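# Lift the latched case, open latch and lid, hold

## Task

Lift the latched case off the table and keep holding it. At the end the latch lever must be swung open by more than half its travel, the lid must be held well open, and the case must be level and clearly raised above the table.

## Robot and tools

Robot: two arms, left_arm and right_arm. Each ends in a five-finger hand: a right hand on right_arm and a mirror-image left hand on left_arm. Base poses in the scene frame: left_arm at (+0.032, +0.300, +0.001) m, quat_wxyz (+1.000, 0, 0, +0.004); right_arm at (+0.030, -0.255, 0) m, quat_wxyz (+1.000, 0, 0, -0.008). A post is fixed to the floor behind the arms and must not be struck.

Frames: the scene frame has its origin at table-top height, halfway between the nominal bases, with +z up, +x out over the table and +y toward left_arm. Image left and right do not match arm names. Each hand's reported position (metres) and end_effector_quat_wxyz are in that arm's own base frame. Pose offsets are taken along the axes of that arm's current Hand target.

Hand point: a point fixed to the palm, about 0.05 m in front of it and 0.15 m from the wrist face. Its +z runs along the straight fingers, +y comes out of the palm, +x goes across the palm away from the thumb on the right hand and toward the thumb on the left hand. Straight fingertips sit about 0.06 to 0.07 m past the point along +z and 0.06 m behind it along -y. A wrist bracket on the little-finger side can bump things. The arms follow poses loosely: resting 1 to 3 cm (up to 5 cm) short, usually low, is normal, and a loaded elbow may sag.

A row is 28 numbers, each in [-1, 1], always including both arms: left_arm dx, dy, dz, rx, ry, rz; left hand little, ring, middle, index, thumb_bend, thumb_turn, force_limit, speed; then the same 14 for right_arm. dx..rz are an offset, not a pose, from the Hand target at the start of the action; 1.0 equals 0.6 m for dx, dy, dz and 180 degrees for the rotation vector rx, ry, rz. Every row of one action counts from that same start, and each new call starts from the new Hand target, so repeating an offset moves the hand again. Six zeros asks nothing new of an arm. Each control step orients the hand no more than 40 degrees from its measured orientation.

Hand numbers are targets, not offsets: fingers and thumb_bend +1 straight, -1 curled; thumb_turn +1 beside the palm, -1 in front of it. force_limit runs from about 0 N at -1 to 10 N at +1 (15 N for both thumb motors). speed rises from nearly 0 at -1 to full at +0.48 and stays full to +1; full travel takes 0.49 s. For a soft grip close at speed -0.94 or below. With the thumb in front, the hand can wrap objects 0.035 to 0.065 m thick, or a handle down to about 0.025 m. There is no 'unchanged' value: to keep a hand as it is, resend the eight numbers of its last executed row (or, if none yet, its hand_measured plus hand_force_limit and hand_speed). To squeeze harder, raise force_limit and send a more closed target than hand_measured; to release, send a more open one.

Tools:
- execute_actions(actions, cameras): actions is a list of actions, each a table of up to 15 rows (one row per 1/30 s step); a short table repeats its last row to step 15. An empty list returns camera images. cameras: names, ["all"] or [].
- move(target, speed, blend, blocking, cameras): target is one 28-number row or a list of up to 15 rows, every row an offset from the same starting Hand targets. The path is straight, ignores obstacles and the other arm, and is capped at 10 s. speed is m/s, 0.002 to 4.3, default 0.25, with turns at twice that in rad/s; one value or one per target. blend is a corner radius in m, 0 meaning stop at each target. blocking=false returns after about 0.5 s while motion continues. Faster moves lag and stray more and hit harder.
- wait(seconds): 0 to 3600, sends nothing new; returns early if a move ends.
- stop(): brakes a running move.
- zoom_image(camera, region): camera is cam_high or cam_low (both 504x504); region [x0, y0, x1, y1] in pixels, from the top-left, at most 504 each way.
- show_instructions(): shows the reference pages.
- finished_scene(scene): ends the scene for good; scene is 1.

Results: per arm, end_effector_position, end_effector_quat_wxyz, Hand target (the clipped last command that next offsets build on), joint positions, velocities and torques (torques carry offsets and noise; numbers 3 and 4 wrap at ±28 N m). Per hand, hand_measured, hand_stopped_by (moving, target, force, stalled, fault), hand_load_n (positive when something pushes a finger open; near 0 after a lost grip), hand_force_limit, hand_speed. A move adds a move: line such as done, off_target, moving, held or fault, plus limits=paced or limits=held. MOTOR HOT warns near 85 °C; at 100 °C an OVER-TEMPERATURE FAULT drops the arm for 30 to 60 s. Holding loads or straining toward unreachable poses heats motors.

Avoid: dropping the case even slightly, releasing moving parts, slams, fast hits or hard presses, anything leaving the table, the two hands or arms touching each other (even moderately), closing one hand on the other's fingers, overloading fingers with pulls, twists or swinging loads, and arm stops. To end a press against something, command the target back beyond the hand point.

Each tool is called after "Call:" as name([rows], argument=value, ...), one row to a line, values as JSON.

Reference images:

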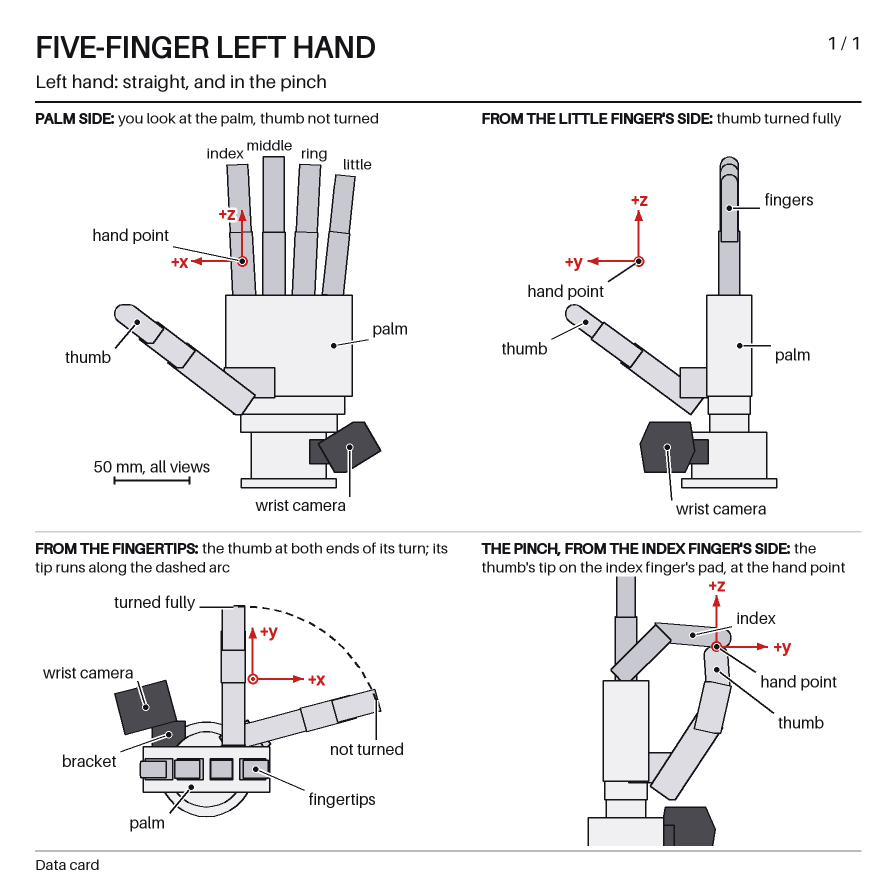

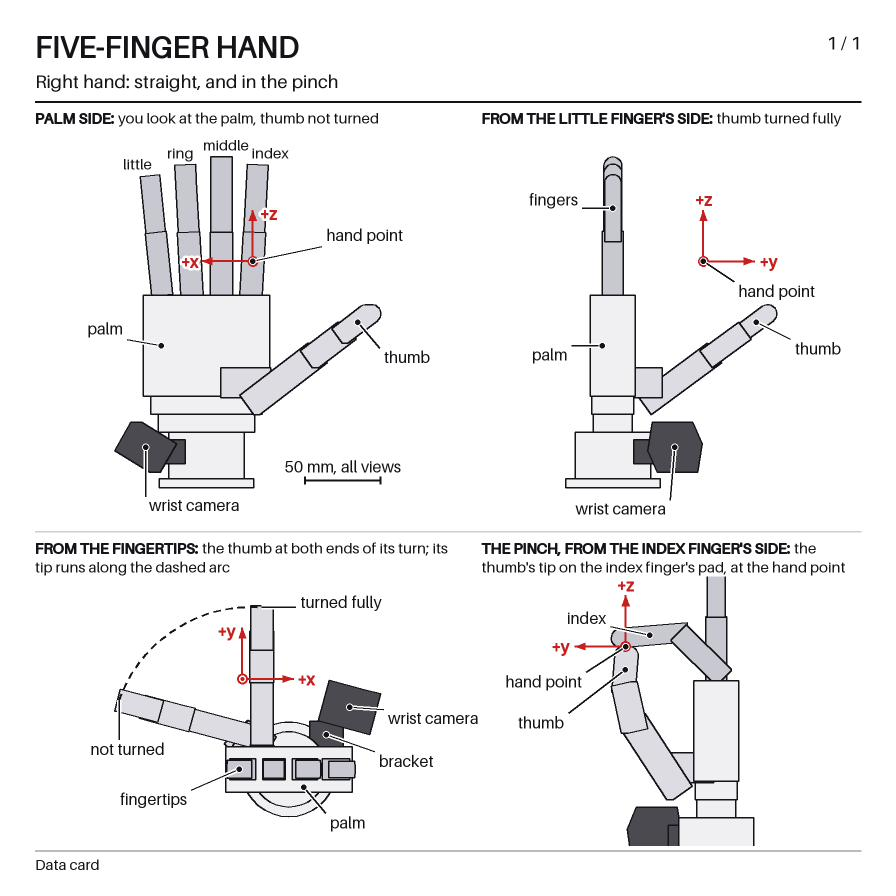

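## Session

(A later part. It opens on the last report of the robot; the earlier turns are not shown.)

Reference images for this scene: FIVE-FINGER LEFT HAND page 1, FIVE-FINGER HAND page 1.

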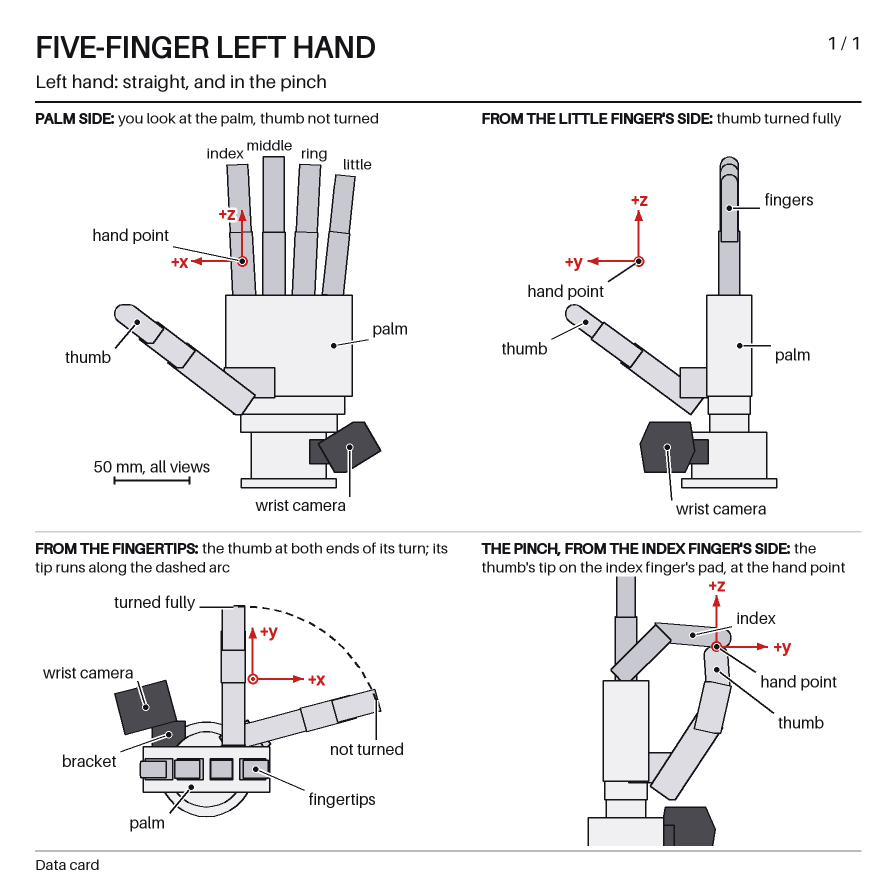

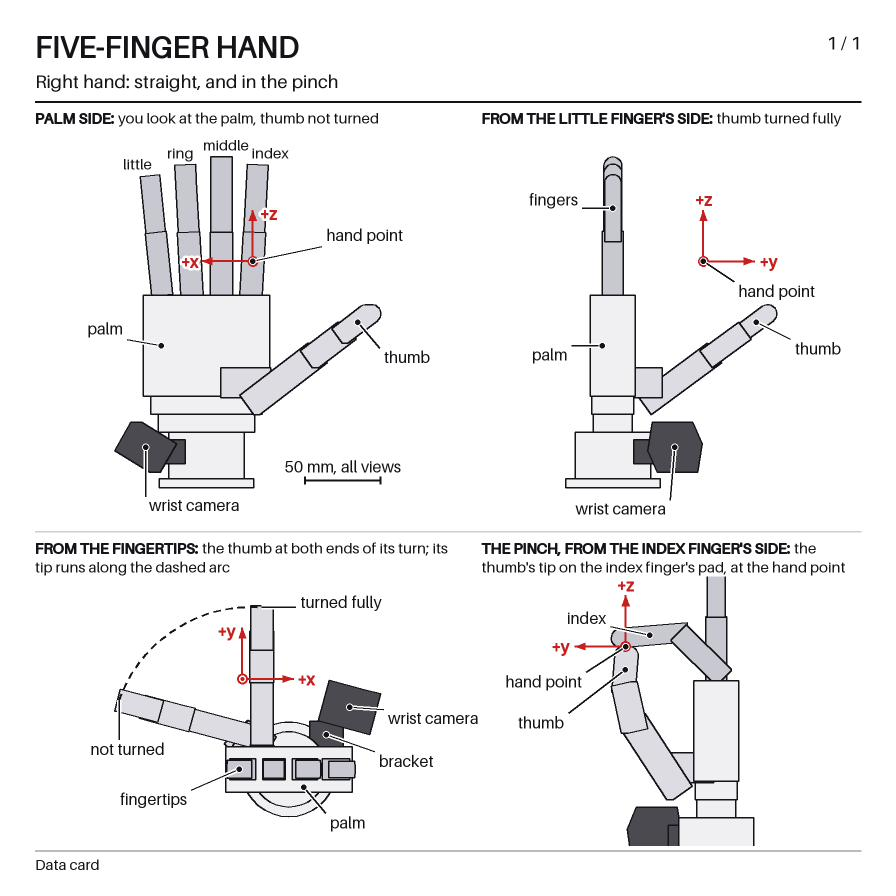

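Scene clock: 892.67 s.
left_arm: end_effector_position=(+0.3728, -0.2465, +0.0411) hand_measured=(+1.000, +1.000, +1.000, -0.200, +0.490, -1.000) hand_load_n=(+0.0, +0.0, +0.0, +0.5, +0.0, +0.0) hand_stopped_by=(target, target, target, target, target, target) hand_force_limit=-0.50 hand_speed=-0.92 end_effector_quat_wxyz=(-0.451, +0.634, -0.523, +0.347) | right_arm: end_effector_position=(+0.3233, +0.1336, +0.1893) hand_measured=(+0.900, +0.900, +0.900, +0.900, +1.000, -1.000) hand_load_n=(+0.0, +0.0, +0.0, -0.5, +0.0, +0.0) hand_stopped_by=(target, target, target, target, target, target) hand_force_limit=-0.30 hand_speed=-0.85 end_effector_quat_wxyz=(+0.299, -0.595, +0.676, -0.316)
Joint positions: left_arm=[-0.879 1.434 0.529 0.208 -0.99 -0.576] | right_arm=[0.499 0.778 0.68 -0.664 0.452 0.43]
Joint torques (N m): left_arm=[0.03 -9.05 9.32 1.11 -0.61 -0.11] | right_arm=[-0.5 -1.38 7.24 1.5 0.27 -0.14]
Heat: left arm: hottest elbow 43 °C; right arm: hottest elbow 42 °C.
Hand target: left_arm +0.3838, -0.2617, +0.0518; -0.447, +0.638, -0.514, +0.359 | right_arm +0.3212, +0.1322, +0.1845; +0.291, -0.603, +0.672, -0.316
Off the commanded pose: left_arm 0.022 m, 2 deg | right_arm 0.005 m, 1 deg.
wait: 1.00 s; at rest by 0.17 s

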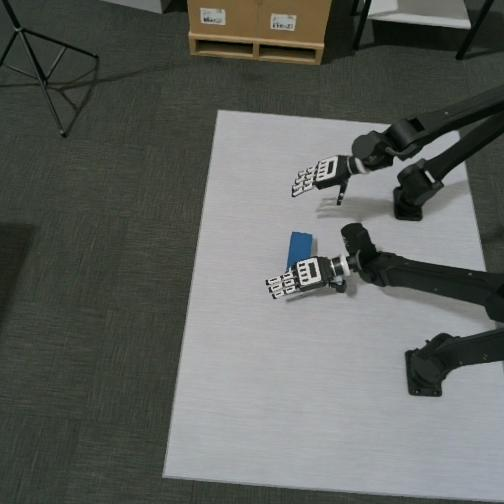

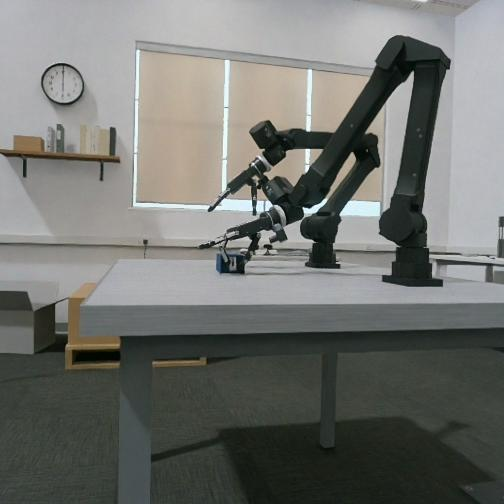

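Call:
execute_actions([
  [[0,0,0,0,0,0,1,1,1,-0.4,0.49,-1,-0.5,-0.92,0,0,0,0,0,0,0.9,0.9,0.9,0.9,1,-1,-0.3,-0.85]],
])

Call:
wait(seconds=1.0, cameras=["cam_low","cam_high"])

Call:
zoom_image(camera="cam_low", region=[210, 235, 255, 280])

Scene clock: 894.77 s.
left_arm: end_effector_position=(+0.3728, -0.2465, +0.0411) hand_measured=(+1.000, +1.000, +1.000, -0.400, +0.490, -1.000) hand_load_n=(+0.0, +0.0, +0.0, +0.0, +0.0, +0.0) hand_stopped_by=(target, target, target, target, target, target) hand_force_limit=-0.50 hand_speed=-0.92 end_effector_quat_wxyz=(-0.451, +0.634, -0.523, +0.347) | right_arm: end_effector_position=(+0.3233, +0.1336, +0.1893) hand_measured=(+0.900, +0.900, +0.900, +0.900, +1.000, -1.000) hand_load_n=(+0.0, +0.0, +0.0, +0.0, +0.0, +0.0) hand_stopped_by=(target, target, target, target, target, target) hand_force_limit=-0.30 hand_speed=-0.85 end_effector_quat_wxyz=(+0.299, -0.595, +0.676, -0.316)
Joint positions: left_arm=[-0.879 1.434 0.529 0.208 -0.99 -0.576] | right_arm=[0.499 0.778 0.68 -0.664 0.452 0.43]
Joint torques (N m): left_arm=[0.03 -9.05 9.33 1.11 -0.61 -0.11] | right_arm=[-0.5 -1.38 7.24 1.5 0.27 -0.14]
Heat: left arm: hottest elbow 43 °C; right arm: hottest elbow 42 °C.
Hand target: left_arm +0.3838, -0.2617, +0.0519; -0.447, +0.638, -0.514, +0.359 | right_arm +0.3212, +0.1322, +0.1845; +0.291, -0.603, +0.672, -0.316
Off the commanded pose: left_arm 0.022 m, 2 deg | right_arm 0.005 m, 1 deg.

Scene clock: 895.77 s.
left_arm: end_effector_position=(+0.3728, -0.2465, +0.0411) hand_measured=(+1.000, +1.000, +1.000, -0.400, +0.490, -1.000) hand_load_n=(+0.0, +0.0, +0.0, +0.5, +0.0, +0.0) hand_stopped_by=(target, target, target, target, target, target) hand_force_limit=-0.50 hand_speed=-0.92 end_effector_quat_wxyz=(-0.451, +0.634, -0.523, +0.347) | right_arm: end_effector_position=(+0.3233, +0.1336, +0.1893) hand_measured=(+0.900, +0.900, +0.900, +0.900, +1.000, -1.000) hand_load_n=(+0.0, +0.0, +0.0, +0.0, +0.0, +0.0) hand_stopped_by=(target, target, target, target, target, target) hand_force_limit=-0.30 hand_speed=-0.85 end_effector_quat_wxyz=(+0.299, -0.595, +0.676, -0.316)
Joint positions: left_arm=[-0.879 1.434 0.529 0.208 -0.99 -0.576] | right_arm=[0.499 0.778 0.68 -0.664 0.452 0.43]
Joint torques (N m): left_arm=[0.09 -9.11 9.33 1.11 -0.61 -0.11] | right_arm=[-0.5 -1.38 7.23 1.5 0.27 -0.14]
Heat: left arm: hottest elbow 43 °C; right arm: hottest elbow 42 °C.
Hand target: left_arm +0.3838, -0.2617, +0.0519; -0.447, +0.638, -0.514, +0.359 | right_arm +0.3212, +0.1322, +0.1845; +0.291, -0.603, +0.672, -0.316
Off the commanded pose: left_arm 0.022 m, 2 deg | right_arm 0.005 m, 1 deg.
wait: 1.00 s; at rest by 0.17 s

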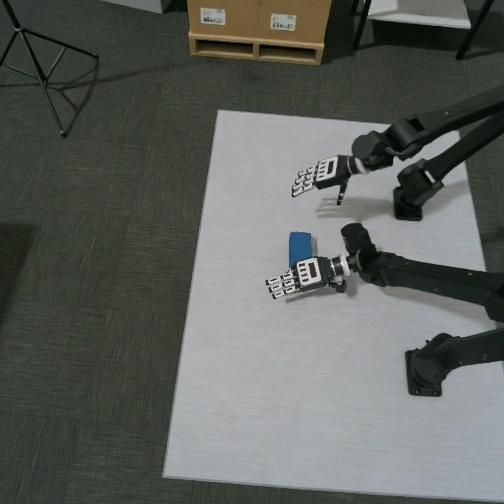

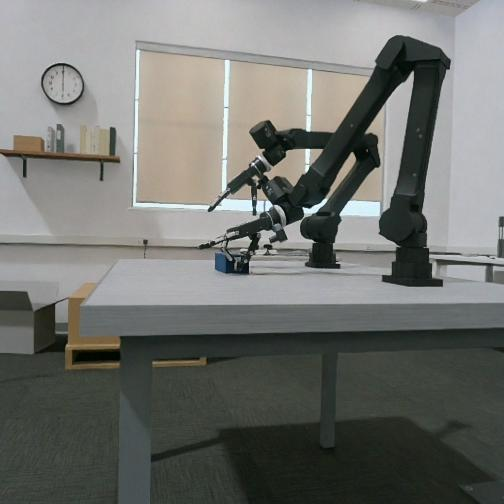

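Scaled by 11.200.

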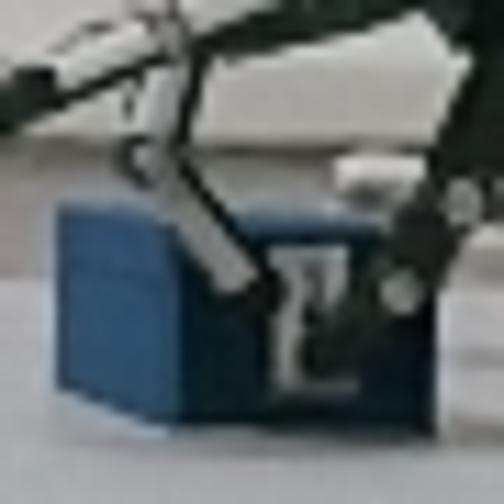

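Call:
execute_actions([
  [[0,0,0,0,0,0,1,1,1,0.05,0.49,-1,-0.5,-0.6,0,0,0,0,0,0,0.9,0.9,0.9,0.9,1,-1,-0.3,-0.85]],
])

Call:
move([
  [-0.04,-0.1,-0.03,0,0,0,1,1,1,0.05,0.49,-1,-0.5,-0.6,0,0,0,0,0,0,0.9,0.9,0.9,0.9,1,-1,-0.3,-0.85],
  [-0.30,-0.2,-0.25,0,0,0,1,1,1,0.05,0.49,-1,-0.5,-0.6,0,0,0,0,0,0,0.9,0.9,0.9,0.9,1,-1,-0.3,-0.85],
], speed=0.25, blend=0.03, cameras=["cam_low","cam_high"])

Call:
zoom_image(camera="cam_low", region=[210, 240, 250, 280])

Call:
zoom_image(camera="cam_high", region=[275, 225, 325, 295])

Scene clock: 909.53 s.
left_arm: end_effector_position=(+0.3728, -0.2465, +0.0411) hand_measured=(+1.000, +1.000, +1.000, +0.050, +0.490, -1.000) hand_load_n=(+0.0, +0.0, +0.0, +0.0, +0.0, +0.0) hand_stopped_by=(target, target, target, target, target, target) hand_force_limit=-0.50 hand_speed=-0.60 end_effector_quat_wxyz=(-0.451, +0.634, -0.523, +0.347) | right_arm: end_effector_position=(+0.3233, +0.1336, +0.1893) hand_measured=(+0.900, +0.900, +0.900, +0.900, +1.000, -1.000) hand_load_n=(+0.0, +0.0, +0.0, +0.0, +0.0, +0.0) hand_stopped_by=(target, target, target, target, target, target) hand_force_limit=-0.30 hand_speed=-0.85 end_effector_quat_wxyz=(+0.299, -0.595, +0.676, -0.316)
Joint positions: left_arm=[-0.879 1.434 0.529 0.208 -0.99 -0.576] | right_arm=[0.499 0.778 0.68 -0.664 0.452 0.43]
Joint torques (N m): left_arm=[0.03 -9.11 9.33 1.13 -0.61 -0.11] | right_arm=[-0.5 -1.38 7.25 1.5 0.27 -0.14]
Heat: left arm: hottest elbow 44 °C; right arm: hottest elbow 42 °C.
Hand target: left_arm +0.3838, -0.2617, +0.0519; -0.447, +0.638, -0.514, +0.359 | right_arm +0.3212, +0.1322, +0.1845; +0.291, -0.603, +0.672, -0.316
Off the commanded pose: left_arm 0.022 m, 2 deg | right_arm 0.005 m, 1 deg.

Scene clock: 911.50 s.
left_arm: end_effector_position=(+0.2456, -0.1016, +0.1995) hand_measured=(+1.000, +1.000, +1.000, +0.050, +0.490, -1.000) hand_load_n=(+0.0, +0.0, +0.0, +0.0, +0.0, +0.0) hand_stopped_by=(target, target, target, target, target, target) hand_force_limit=-0.50 hand_speed=-0.60 end_effector_quat_wxyz=(-0.452, +0.634, -0.523, +0.347) | right_arm: end_effector_position=(+0.3233, +0.1336, +0.1893) hand_measured=(+0.900, +0.900, +0.900, +0.900, +1.000, -1.000) hand_load_n=(+0.0, +0.0, +0.0, -0.5, +0.0, +0.0) hand_stopped_by=(target, target, target, target, target, target) hand_force_limit=-0.30 hand_speed=-0.85 end_effector_quat_wxyz=(+0.299, -0.595, +0.676, -0.316)
Joint positions: left_arm=[-0.919 0.411 0.492 -0.818 -1.021 -0.624] | right_arm=[0.499 0.778 0.68 -0.664 0.452 0.43]
Joint torques (N m): left_arm=[-0.32 0.62 12.29 0.98 -0.79 -0.15] | right_arm=[-0.5 -1.44 7.24 1.5 0.27 -0.14]
Heat: left arm: hottest elbow 44 °C; right arm: hottest elbow 42 °C.
Hand target: left_arm +0.2480, -0.1072, +0.2161; -0.447, +0.638, -0.514, +0.359 | right_arm +0.3212, +0.1322, +0.1845; +0.291, -0.603, +0.672, -0.316
Off the commanded pose: left_arm 0.018 m, 2 deg | right_arm 0.005 m, 1 deg.
move: off_target (left_arm)

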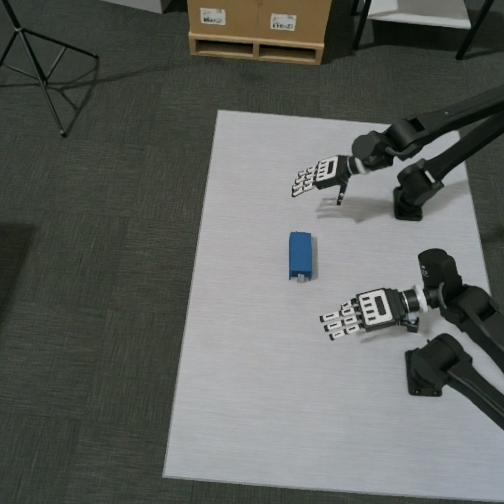

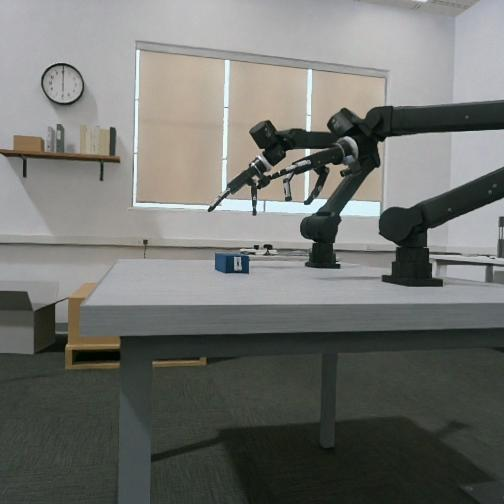

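Scaled by 12.600.

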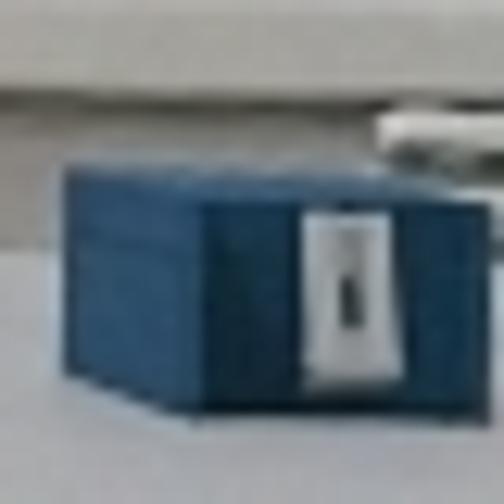

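Scaled by 7.200.

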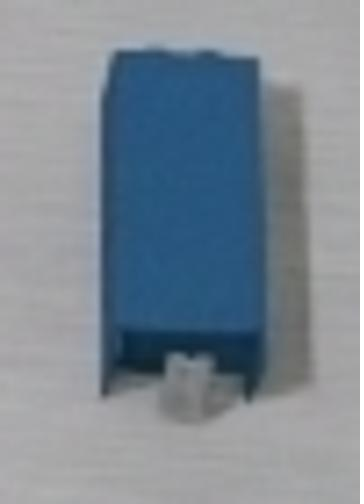

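Call:
move(target=[0,0,0,0,0,0,1,1,1,0.05,0.49,-1,-0.5,-0.6,-0.2547,0.063,0.0972,-0.0005,-0.0362,-0.0294,1,1,0.9,0.9,1,-1,-0.3,-0.85], speed=0.25, cameras=["cam_low","cam_high"])

Call:
zoom_image(camera="cam_high", region=[265, 215, 345, 295])

Scene clock: 920.17 s.
left_arm: end_effector_position=(+0.2456, -0.1017, +0.1995) hand_measured=(+1.000, +1.000, +1.000, +0.050, +0.490, -1.000) hand_load_n=(+0.0, +0.0, +0.0, +0.0, +0.0, +0.0) hand_stopped_by=(target, target, target, target, target, target) hand_force_limit=-0.50 hand_speed=-0.60 end_effector_quat_wxyz=(-0.451, +0.634, -0.523, +0.347) | right_arm: end_effector_position=(+0.3422, +0.2668, +0.0966) hand_measured=(+1.000, +1.000, +0.900, +0.900, +1.000, -1.000) hand_load_n=(+0.0, +0.0, +0.0, +0.0, +0.0, +0.0) hand_stopped_by=(target, target, target, target, target, target) hand_force_limit=-0.30 hand_speed=-0.85 end_effector_quat_wxyz=(-0.285, +0.668, -0.621, +0.294)
Joint positions: left_arm=[-0.919 0.411 0.492 -0.818 -1.021 -0.625] | right_arm=[0.783 1.212 0.723 -0.399 0.542 0.513]
Joint torques (N m): left_arm=[-0.38 0.62 12.29 0.96 -0.79 -0.15] | right_arm=[-0.44 -5.71 9.44 2.17 0.52 0.14]
Heat: left arm: hottest elbow 45 °C; right arm: hottest elbow 42 °C.
Hand target: left_arm +0.2479, -0.1073, +0.2161; -0.447, +0.638, -0.514, +0.359 | right_arm +0.3582, +0.2826, +0.1198; -0.313, +0.651, -0.626, +0.294
Off the commanded pose: left_arm 0.018 m, 2 deg | right_arm 0.032 m, 4 deg.
move: off_target (right_arm)

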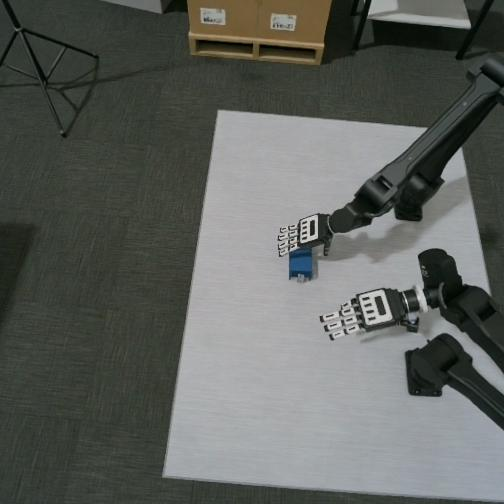

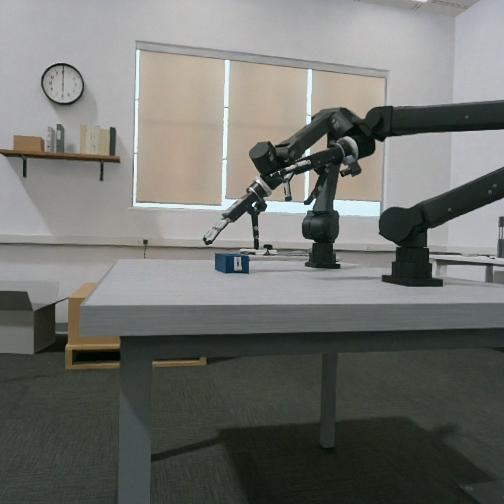

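Scaled by 6.300.

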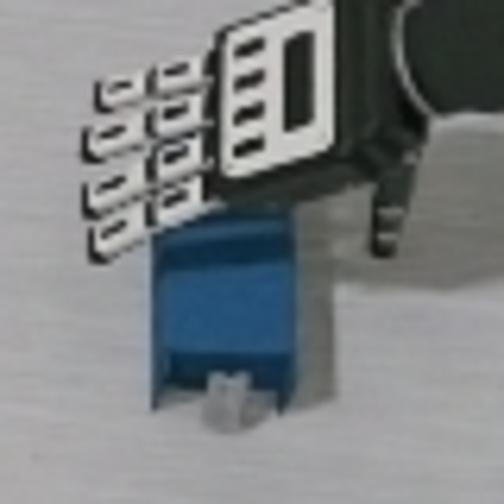

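Call:
move(target=[0,0,0,0,0,0,1,1,1,0.05,0.49,-1,-0.5,-0.6,0.0007,0.0582,0.0473,0,0,0,1,1,0.9,0.9,1,-1,-0.3,-0.85], speed=0.15, cameras=["cam_low","cam_high"])

Call:
zoom_image(camera="cam_high", region=[265, 215, 345, 295])

Call:
zoom_image(camera="cam_low", region=[195, 210, 275, 290])

Scene clock: 924.40 s.
left_arm: end_effector_position=(+0.2456, -0.1017, +0.1995) hand_measured=(+1.000, +1.000, +1.000, +0.050, +0.490, -1.000) hand_load_n=(+0.0, +0.0, -0.5, +0.0, +0.0, +0.5) hand_stopped_by=(target, target, target, target, target, target) hand_force_limit=-0.50 hand_speed=-0.60 end_effector_quat_wxyz=(-0.451, +0.634, -0.523, +0.347) | right_arm: end_effector_position=(+0.3548, +0.2792, +0.0717) hand_measured=(+1.000, +1.000, +0.900, +0.900, +1.000, -1.000) hand_load_n=(+0.0, +0.0, +0.5, -0.5, +0.0, +0.0) hand_stopped_by=(target, target, target, target, target, target) hand_force_limit=-0.30 hand_speed=-0.85 end_effector_quat_wxyz=(-0.304, +0.659, -0.622, +0.295)
Joint positions: left_arm=[-0.919 0.411 0.492 -0.818 -1.021 -0.625] | right_arm=[0.783 1.29 0.692 -0.249 0.543 0.515]
Joint torques (N m): left_arm=[-0.38 0.67 12.29 0.98 -0.79 -0.15] | right_arm=[-0.44 -6.07 6.28 2.25 0.49 0.15]
Heat: left arm: hottest elbow 46 °C; right arm: hottest elbow 42 °C.
Hand target: left_arm +0.2479, -0.1073, +0.2161; -0.447, +0.638, -0.514, +0.359 | right_arm +0.3581, +0.2827, +0.0748; -0.313, +0.651, -0.626, +0.294
Off the commanded pose: left_arm 0.018 m, 2 deg | right_arm 0.006 m, 1 deg.
move: done

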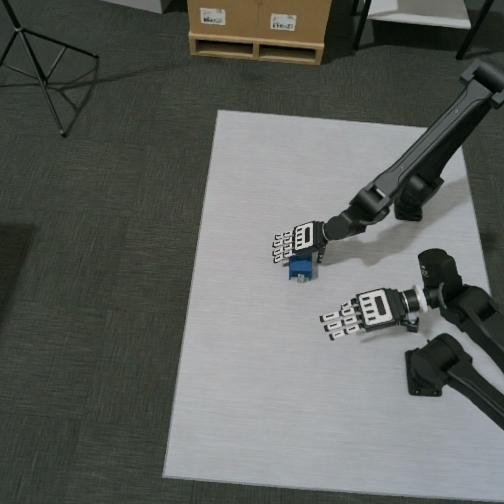

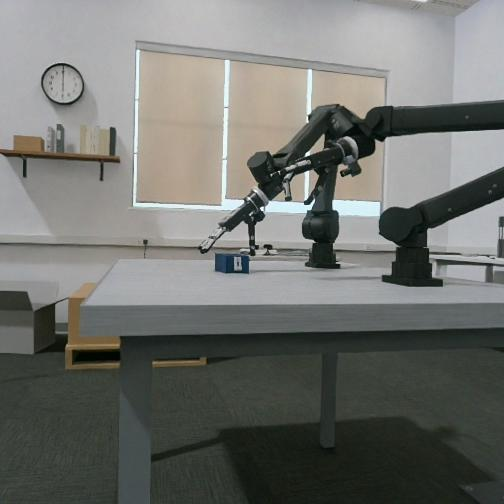

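Scaled by 6.300.

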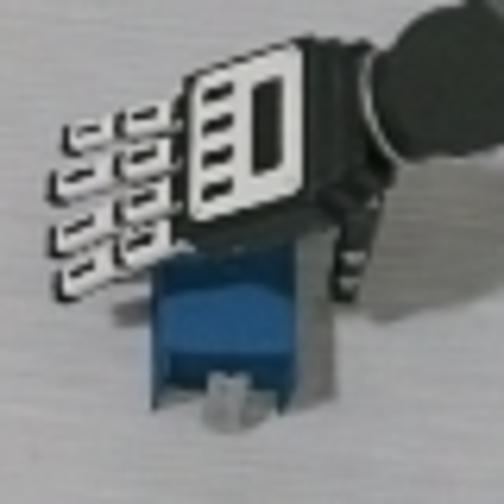

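Scaled by 6.300.

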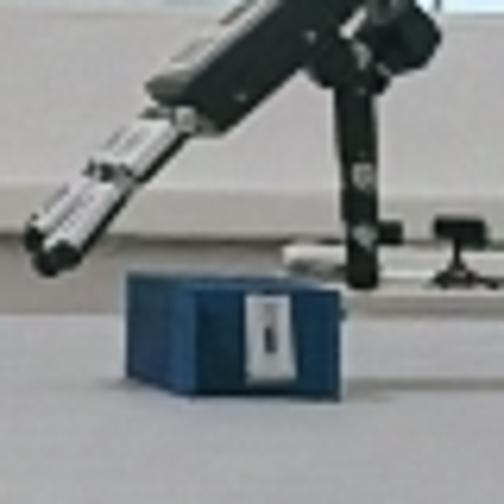

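Call:
move(target=[0,0,0,0,0,0,1,1,1,0.05,0.49,-1,-0.5,-0.6,0.0003,0.0227,0.0248,0,0,0,1,1,0.9,0.9,1,-1,-0.3,-0.85], speed=0.1, cameras=["cam_low","cam_high"])

Call:
zoom_image(camera="cam_low", region=[195, 210, 275, 290])

Scene clock: 929.60 s.
left_arm: end_effector_position=(+0.2456, -0.1017, +0.1995) hand_measured=(+1.000, +1.000, +1.000, +0.050, +0.490, -1.000) hand_load_n=(+0.0, +0.0, +0.0, +0.0, +0.0, +0.0) hand_stopped_by=(target, target, target, target, target, target) hand_force_limit=-0.50 hand_speed=-0.60 end_effector_quat_wxyz=(-0.451, +0.634, -0.523, +0.347) | right_arm: end_effector_position=(+0.3575, +0.2819, +0.0540) hand_measured=(+1.000, +1.000, +0.900, +0.900, +1.000, -1.000) hand_load_n=(+0.0, +0.0, +0.0, +0.0, +0.0, +0.0) hand_stopped_by=(target, target, target, target, target, target) hand_force_limit=-0.30 hand_speed=-0.85 end_effector_quat_wxyz=(-0.307, +0.657, -0.622, +0.295)
Joint positions: left_arm=[-0.919 0.411 0.492 -0.818 -1.021 -0.625] | right_arm=[0.783 1.333 0.67 -0.176 0.543 0.515]
Joint torques (N m): left_arm=[-0.32 0.62 12.29 0.96 -0.79 -0.15] | right_arm=[-0.85 -6.18 5.9 2.26 0.36 0.1]
Motor temperatures (°C): left_arm=[28 33 47 30 29 26] | right_arm=[28 33 42 28 28 29]
Heat: left arm: hottest elbow 47 °C; right arm: hottest elbow 42 °C.
Hand target: left_arm +0.2479, -0.1073, +0.2161; -0.447, +0.638, -0.514, +0.359 | right_arm +0.3610, +0.2828, +0.0547; -0.313, +0.651, -0.626, +0.294
Off the commanded pose: left_arm 0.018 m, 2 deg | right_arm 0.004 m, 1 deg.
move: done

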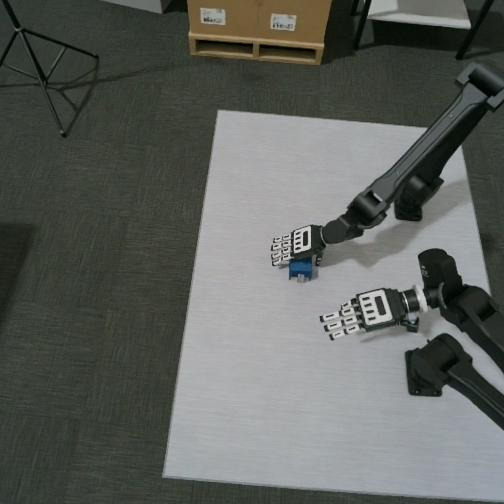

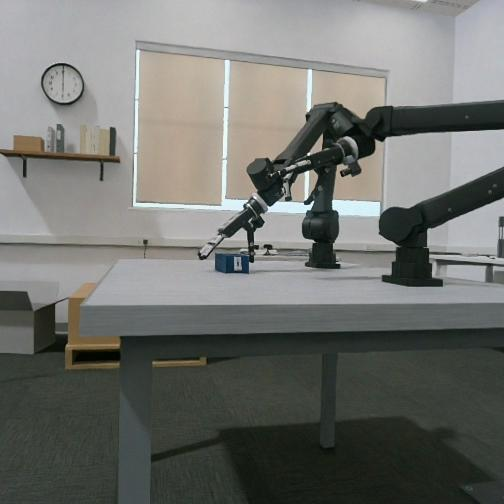

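Scaled by 6.300.

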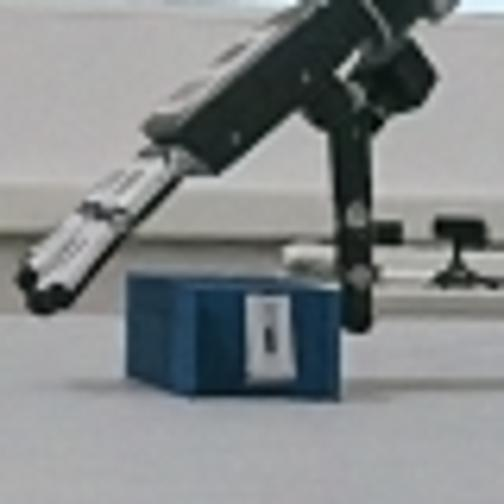

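Call:
move([
  [0,0,0,0,0,0,1,1,1,0.05,0.49,-1,-0.5,-0.6,-0.0005,-0.0452,-0.0368,0.033,0,0,1,1,0.9,0.9,1,-1,-0.3,-0.85],
  [0,0,0,0,0,0,1,1,1,0.05,0.49,-1,-0.5,-0.6,-0.0002,-0.0142,-0.0116,0.033,0,0,1,1,0.9,0.9,1,-1,-0.3,-0.85],
], speed=0.12, cameras=["cam_low","cam_high"])

Call:
zoom_image(camera="cam_low", region=[195, 210, 275, 290])

Call:
zoom_image(camera="cam_high", region=[265, 215, 345, 295])

Scene clock: 936.40 s.
left_arm: end_effector_position=(+0.2456, -0.1017, +0.1995) hand_measured=(+1.000, +1.000, +1.000, +0.050, +0.490, -1.000) hand_load_n=(+0.5, +0.0, +0.0, +0.0, +0.0, +0.0) hand_stopped_by=(target, target, target, target, target, target) hand_force_limit=-0.50 hand_speed=-0.60 end_effector_quat_wxyz=(-0.451, +0.634, -0.523, +0.347) | right_arm: end_effector_position=(+0.3606, +0.2797, +0.0645) hand_measured=(+1.000, +1.000, +0.900, +0.900, +1.000, -1.000) hand_load_n=(+0.0, +0.0, +0.0, +0.0, +0.0, +0.0) hand_stopped_by=(target, target, target, target, target, target) hand_force_limit=-0.30 hand_speed=-0.85 end_effector_quat_wxyz=(-0.342, +0.631, -0.616, +0.323)
Joint positions: left_arm=[-0.919 0.411 0.492 -0.818 -1.021 -0.625] | right_arm=[0.805 1.301 0.619 -0.066 0.613 0.508]
Joint torques (N m): left_arm=[-0.38 0.67 12.3 0.98 -0.79 -0.15] | right_arm=[-0.03 -5.83 5.9 2.36 0.5 -0.14]
Heat: left arm: hottest elbow 48 °C; right arm: hottest elbow 42 °C.
Hand target: left_arm +0.2479, -0.1073, +0.2161; -0.447, +0.638, -0.514, +0.359 | right_arm +0.3610, +0.2829, +0.0658; -0.346, +0.634, -0.610, +0.326
Off the commanded pose: left_arm 0.018 m, 2 deg | right_arm 0.003 m, 1 deg.
move: done

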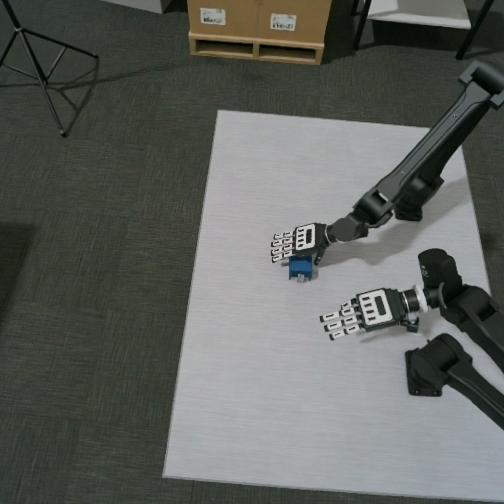

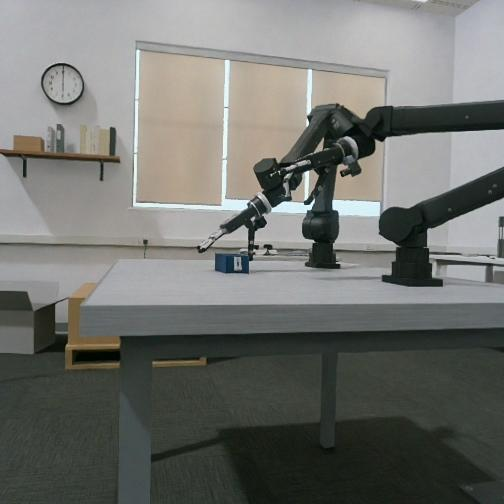

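Scaled by 6.300.

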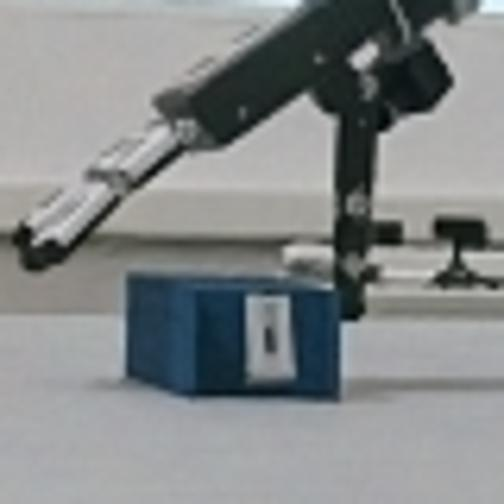

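Scaled by 6.300.

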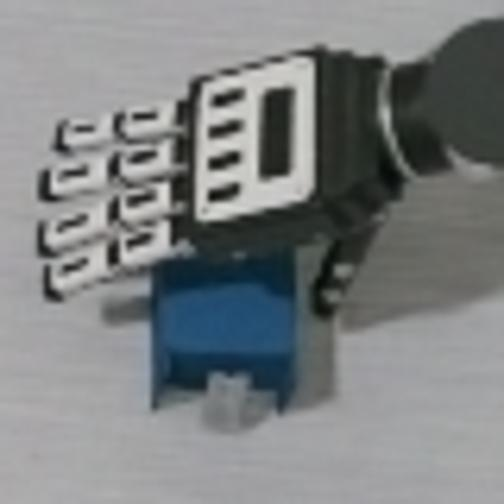

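Call:
execute_actions([
  [[0,0,0,0,0,0,1,1,1,0.05,0.49,-1,-0.5,-0.6,0,0,0,0,0,0,1,1,-0.1,-0.1,-0.1,-1,-0.7,-0.9]],
])

Call:
wait(seconds=3, cameras=["cam_low","cam_high"])

Call:
zoom_image(camera="cam_low", region=[195, 210, 275, 290])

Call:
zoom_image(camera="cam_high", region=[265, 215, 345, 295])

Scene clock: 942.00 s.
left_arm: end_effector_position=(+0.2456, -0.1017, +0.1995) hand_measured=(+1.000, +1.000, +1.000, +0.050, +0.490, -1.000) hand_load_n=(+0.0, +0.0, +0.0, +0.0, +0.0, +0.0) hand_stopped_by=(target, target, target, target, target, target) hand_force_limit=-0.50 hand_speed=-0.60 end_effector_quat_wxyz=(-0.451, +0.634, -0.523, +0.347) | right_arm: end_effector_position=(+0.3606, +0.2796, +0.0645) hand_measured=(+1.000, +1.000, +0.278, +0.286, +0.682, -1.000) hand_load_n=(+0.0, +0.0, +2.5, +1.0, +4.0, +0.0) hand_stopped_by=(target, target, force, force, force, target) hand_force_limit=-0.70 hand_speed=-0.90 end_effector_quat_wxyz=(-0.342, +0.631, -0.616, +0.324)
Joint positions: left_arm=[-0.919 0.411 0.492 -0.818 -1.021 -0.625] | right_arm=[0.805 1.301 0.619 -0.066 0.613 0.507]
Joint torques (N m): left_arm=[-0.32 0.62 12.29 0.98 -0.79 -0.15] | right_arm=[-0.03 -5.83 5.89 2.36 0.5 -0.14]
Heat: left arm: hottest elbow 48 °C; right arm: hottest elbow 42 °C.
Hand target: left_arm +0.2479, -0.1073, +0.2161; -0.447, +0.638, -0.514, +0.359 | right_arm +0.3610, +0.2829, +0.0658; -0.346, +0.634, -0.610, +0.326
Off the commanded pose: left_arm 0.018 m, 2 deg | right_arm 0.004 m, 1 deg.

Scene clock: 945.00 s.
left_arm: end_effector_position=(+0.2456, -0.1017, +0.1995) hand_measured=(+1.000, +1.000, +1.000, +0.050, +0.490, -1.000) hand_load_n=(+0.0, +0.0, +0.0, +0.0, +0.0, +0.0) hand_stopped_by=(target, target, target, target, target, target) hand_force_limit=-0.50 hand_speed=-0.60 end_effector_quat_wxyz=(-0.451, +0.634, -0.523, +0.347) | right_arm: end_effector_position=(+0.3606, +0.2796, +0.0645) hand_measured=(+1.000, +1.000, +0.278, +0.286, +0.682, -1.000) hand_load_n=(+0.0, +0.0, +2.5, +1.0, +3.5, +0.0) hand_stopped_by=(target, target, force, force, force, target) hand_force_limit=-0.70 hand_speed=-0.90 end_effector_quat_wxyz=(-0.342, +0.631, -0.616, +0.324)
Joint positions: left_arm=[-0.919 0.411 0.492 -0.818 -1.021 -0.625] | right_arm=[0.805 1.301 0.619 -0.066 0.613 0.507]
Joint torques (N m): left_arm=[-0.38 0.62 12.29 0.96 -0.79 -0.15] | right_arm=[-0.09 -5.83 5.9 2.36 0.5 -0.14]
Heat: left arm: hottest elbow 49 °C; right arm: hottest elbow 42 °C.
Hand target: left_arm +0.2479, -0.1073, +0.2161; -0.447, +0.638, -0.514, +0.359 | right_arm +0.3610, +0.2829, +0.0658; -0.346, +0.634, -0.610, +0.326
Off the commanded pose: left_arm 0.018 m, 2 deg | right_arm 0.004 m, 1 deg.
wait: 3.00 s; at rest by 0.17 s

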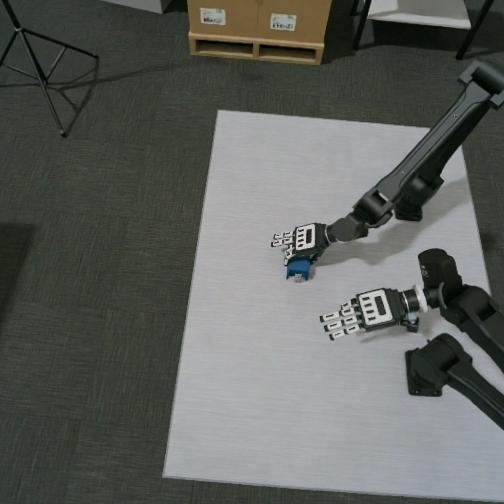

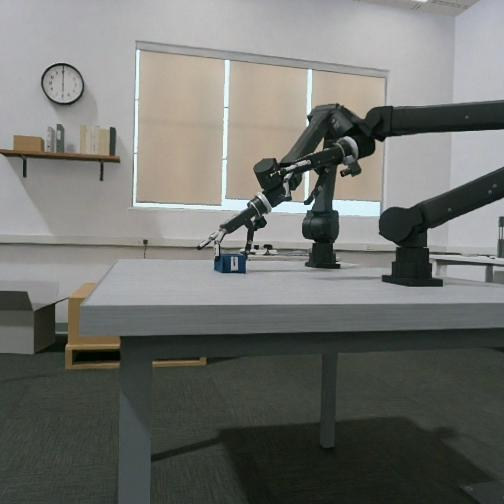

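Scaled by 6.300.

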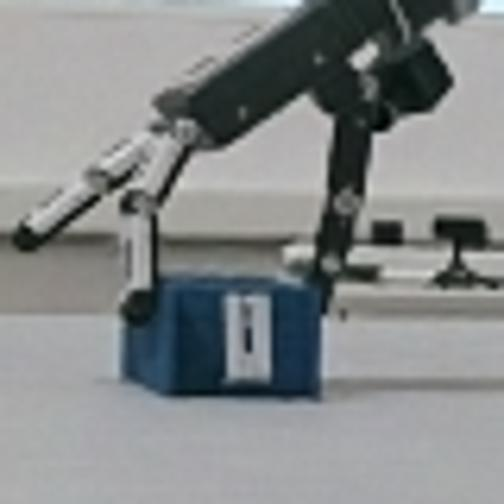

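Scaled by 6.300.

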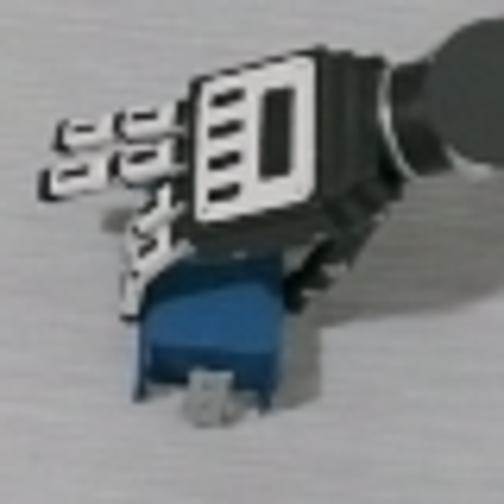

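Call:
execute_actions([
  [[0,0,0,0,0,0,1,1,1,0.05,0.49,-1,-0.5,-0.6,0,0,0,0,0,0,1,1,-0.2,-0.2,-0.2,-1,-0.3,-0.9]],
])

Call:
wait(seconds=1.5)

Scene clock: 947.67 s.
left_arm: end_effector_position=(+0.2456, -0.1017, +0.1995) hand_measured=(+1.000, +1.000, +1.000, +0.050, +0.490, -1.000) hand_load_n=(-0.5, +0.0, +0.0, +0.0, +0.0, +0.0) hand_stopped_by=(target, target, target, target, target, target) hand_force_limit=-0.50 hand_speed=-0.60 end_effector_quat_wxyz=(-0.451, +0.634, -0.523, +0.347) | right_arm: end_effector_position=(+0.3606, +0.2796, +0.0645) hand_measured=(+1.000, +1.000, +0.270, +0.270, +0.680, -1.000) hand_load_n=(+0.0, +0.0, +3.5, +3.5, +7.0, +0.0) hand_stopped_by=(target, target, force, force, force, target) hand_force_limit=-0.30 hand_speed=-0.90 end_effector_quat_wxyz=(-0.342, +0.631, -0.616, +0.324)
Joint positions: left_arm=[-0.919 0.411 0.492 -0.818 -1.021 -0.625] | right_arm=[0.805 1.301 0.619 -0.066 0.613 0.507]
Joint torques (N m): left_arm=[-0.38 0.67 12.29 0.96 -0.79 -0.15] | right_arm=[-0.03 -5.83 5.89 2.36 0.5 -0.14]
Heat: left arm: hottest elbow 49 °C; right arm: hottest elbow 41 °C.
Hand target: left_arm +0.2479, -0.1073, +0.2161; -0.447, +0.638, -0.514, +0.359 | right_arm +0.3610, +0.2829, +0.0658; -0.346, +0.634, -0.610, +0.326
Off the commanded pose: left_arm 0.018 m, 2 deg | right_arm 0.004 m, 1 deg.

Scene clock: 949.17 s.
left_arm: end_effector_position=(+0.2456, -0.1017, +0.1995) hand_measured=(+1.000, +1.000, +1.000, +0.050, +0.490, -1.000) hand_load_n=(+0.0, +0.0, +0.0, +0.0, +0.0, +0.0) hand_stopped_by=(target, target, target, target, target, target) hand_force_limit=-0.50 hand_speed=-0.60 end_effector_quat_wxyz=(-0.451, +0.634, -0.523, +0.347) | right_arm: end_effector_position=(+0.3606, +0.2796, +0.0645) hand_measured=(+1.000, +1.000, +0.270, +0.270, +0.680, -1.000) hand_load_n=(+0.0, +0.0, +3.5, +3.5, +6.5, +0.0) hand_stopped_by=(target, target, force, force, force, target) hand_force_limit=-0.30 hand_speed=-0.90 end_effector_quat_wxyz=(-0.342, +0.631, -0.616, +0.324)
Joint positions: left_arm=[-0.919 0.411 0.492 -0.818 -1.021 -0.625] | right_arm=[0.805 1.301 0.619 -0.066 0.613 0.507]
Joint torques (N m): left_arm=[-0.32 0.67 12.3 0.96 -0.79 -0.15] | right_arm=[-0.03 -5.83 5.89 2.37 0.5 -0.14]
Heat: left arm: hottest elbow 49 °C; right arm: hottest elbow 41 °C.
Hand target: left_arm +0.2479, -0.1073, +0.2161; -0.447, +0.638, -0.514, +0.359 | right_arm +0.3610, +0.2829, +0.0658; -0.346, +0.634, -0.610, +0.326
Off the commanded pose: left_arm 0.018 m, 2 deg | right_arm 0.004 m, 1 deg.
wait: 1.50 s; at rest by 0.17 s

Call:
move(target=[0,0,0,0,0,0,1,1,1,0.05,0.49,-1,-0.5,-0.6,0.0107,-0.0458,-0.0307,0.0015,-0.0365,0.0558,1,1,-0.2,-0.2,-0.2,-1,-0.3,-0.9], speed=0.06, cameras=["cam_low","cam_high"])

Call:
zoom_image(camera="cam_low", region=[195, 210, 275, 290])

Call:
zoom_image(camera="cam_high", region=[265, 215, 345, 295])

Scene clock: 954.53 s.
left_arm: end_effector_position=(+0.2456, -0.1017, +0.1995) hand_measured=(+1.000, +1.000, +1.000, +0.050, +0.490, -1.000) hand_load_n=(+0.0, +0.0, +0.0, +0.0, +0.0, +0.0) hand_stopped_by=(target, target, target, target, target, target) hand_force_limit=-0.50 hand_speed=-0.60 end_effector_quat_wxyz=(-0.451, +0.634, -0.523, +0.347) | right_arm: end_effector_position=(+0.3549, +0.2740, +0.0869) hand_measured=(+1.000, +1.000, +0.270, +0.270, +0.680, -1.000) hand_load_n=(+0.0, +0.0, +3.5, +3.0, +7.0, +0.0) hand_stopped_by=(target, target, force, force, force, target) hand_force_limit=-0.30 hand_speed=-0.90 end_effector_quat_wxyz=(-0.391, +0.611, -0.637, +0.261)
Joint positions: left_arm=[-0.919 0.411 0.492 -0.818 -1.021 -0.625] | right_arm=[0.732 1.189 0.566 -0.046 0.453 0.551]
Joint torques (N m): left_arm=[-0.32 0.67 12.29 0.96 -0.79 -0.15] | right_arm=[-0.97 -6.18 6.32 2.74 0.28 0.17]
Heat: left arm: hottest elbow 50 °C; right arm: hottest elbow 41 °C.
Hand target: left_arm +0.2479, -0.1073, +0.2161; -0.447, +0.638, -0.514, +0.359 | right_arm +0.3610, +0.2762, +0.0988; -0.409, +0.595, -0.641, +0.259
Off the commanded pose: left_arm 0.018 m, 2 deg | right_arm 0.014 m, 3 deg.
move: off_target (right_arm)

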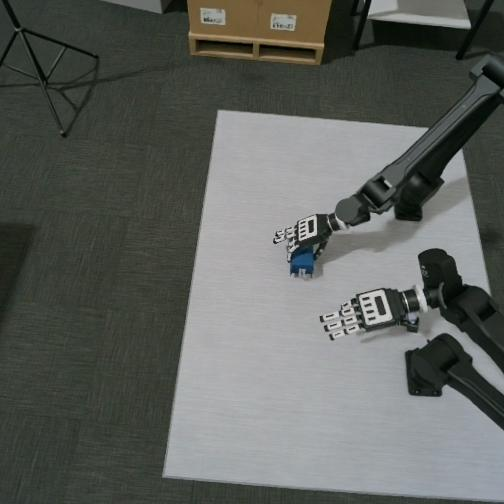

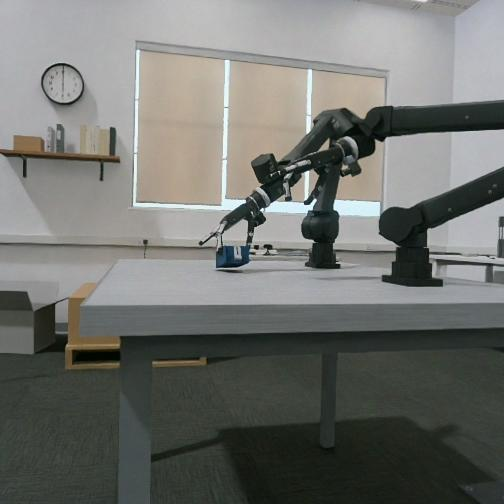

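Scaled by 6.300.

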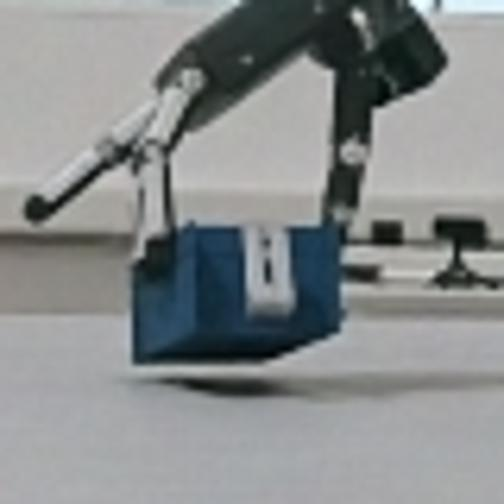

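Scaled by 6.300.

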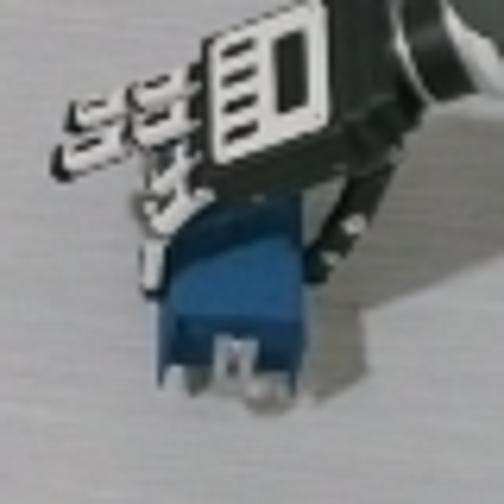

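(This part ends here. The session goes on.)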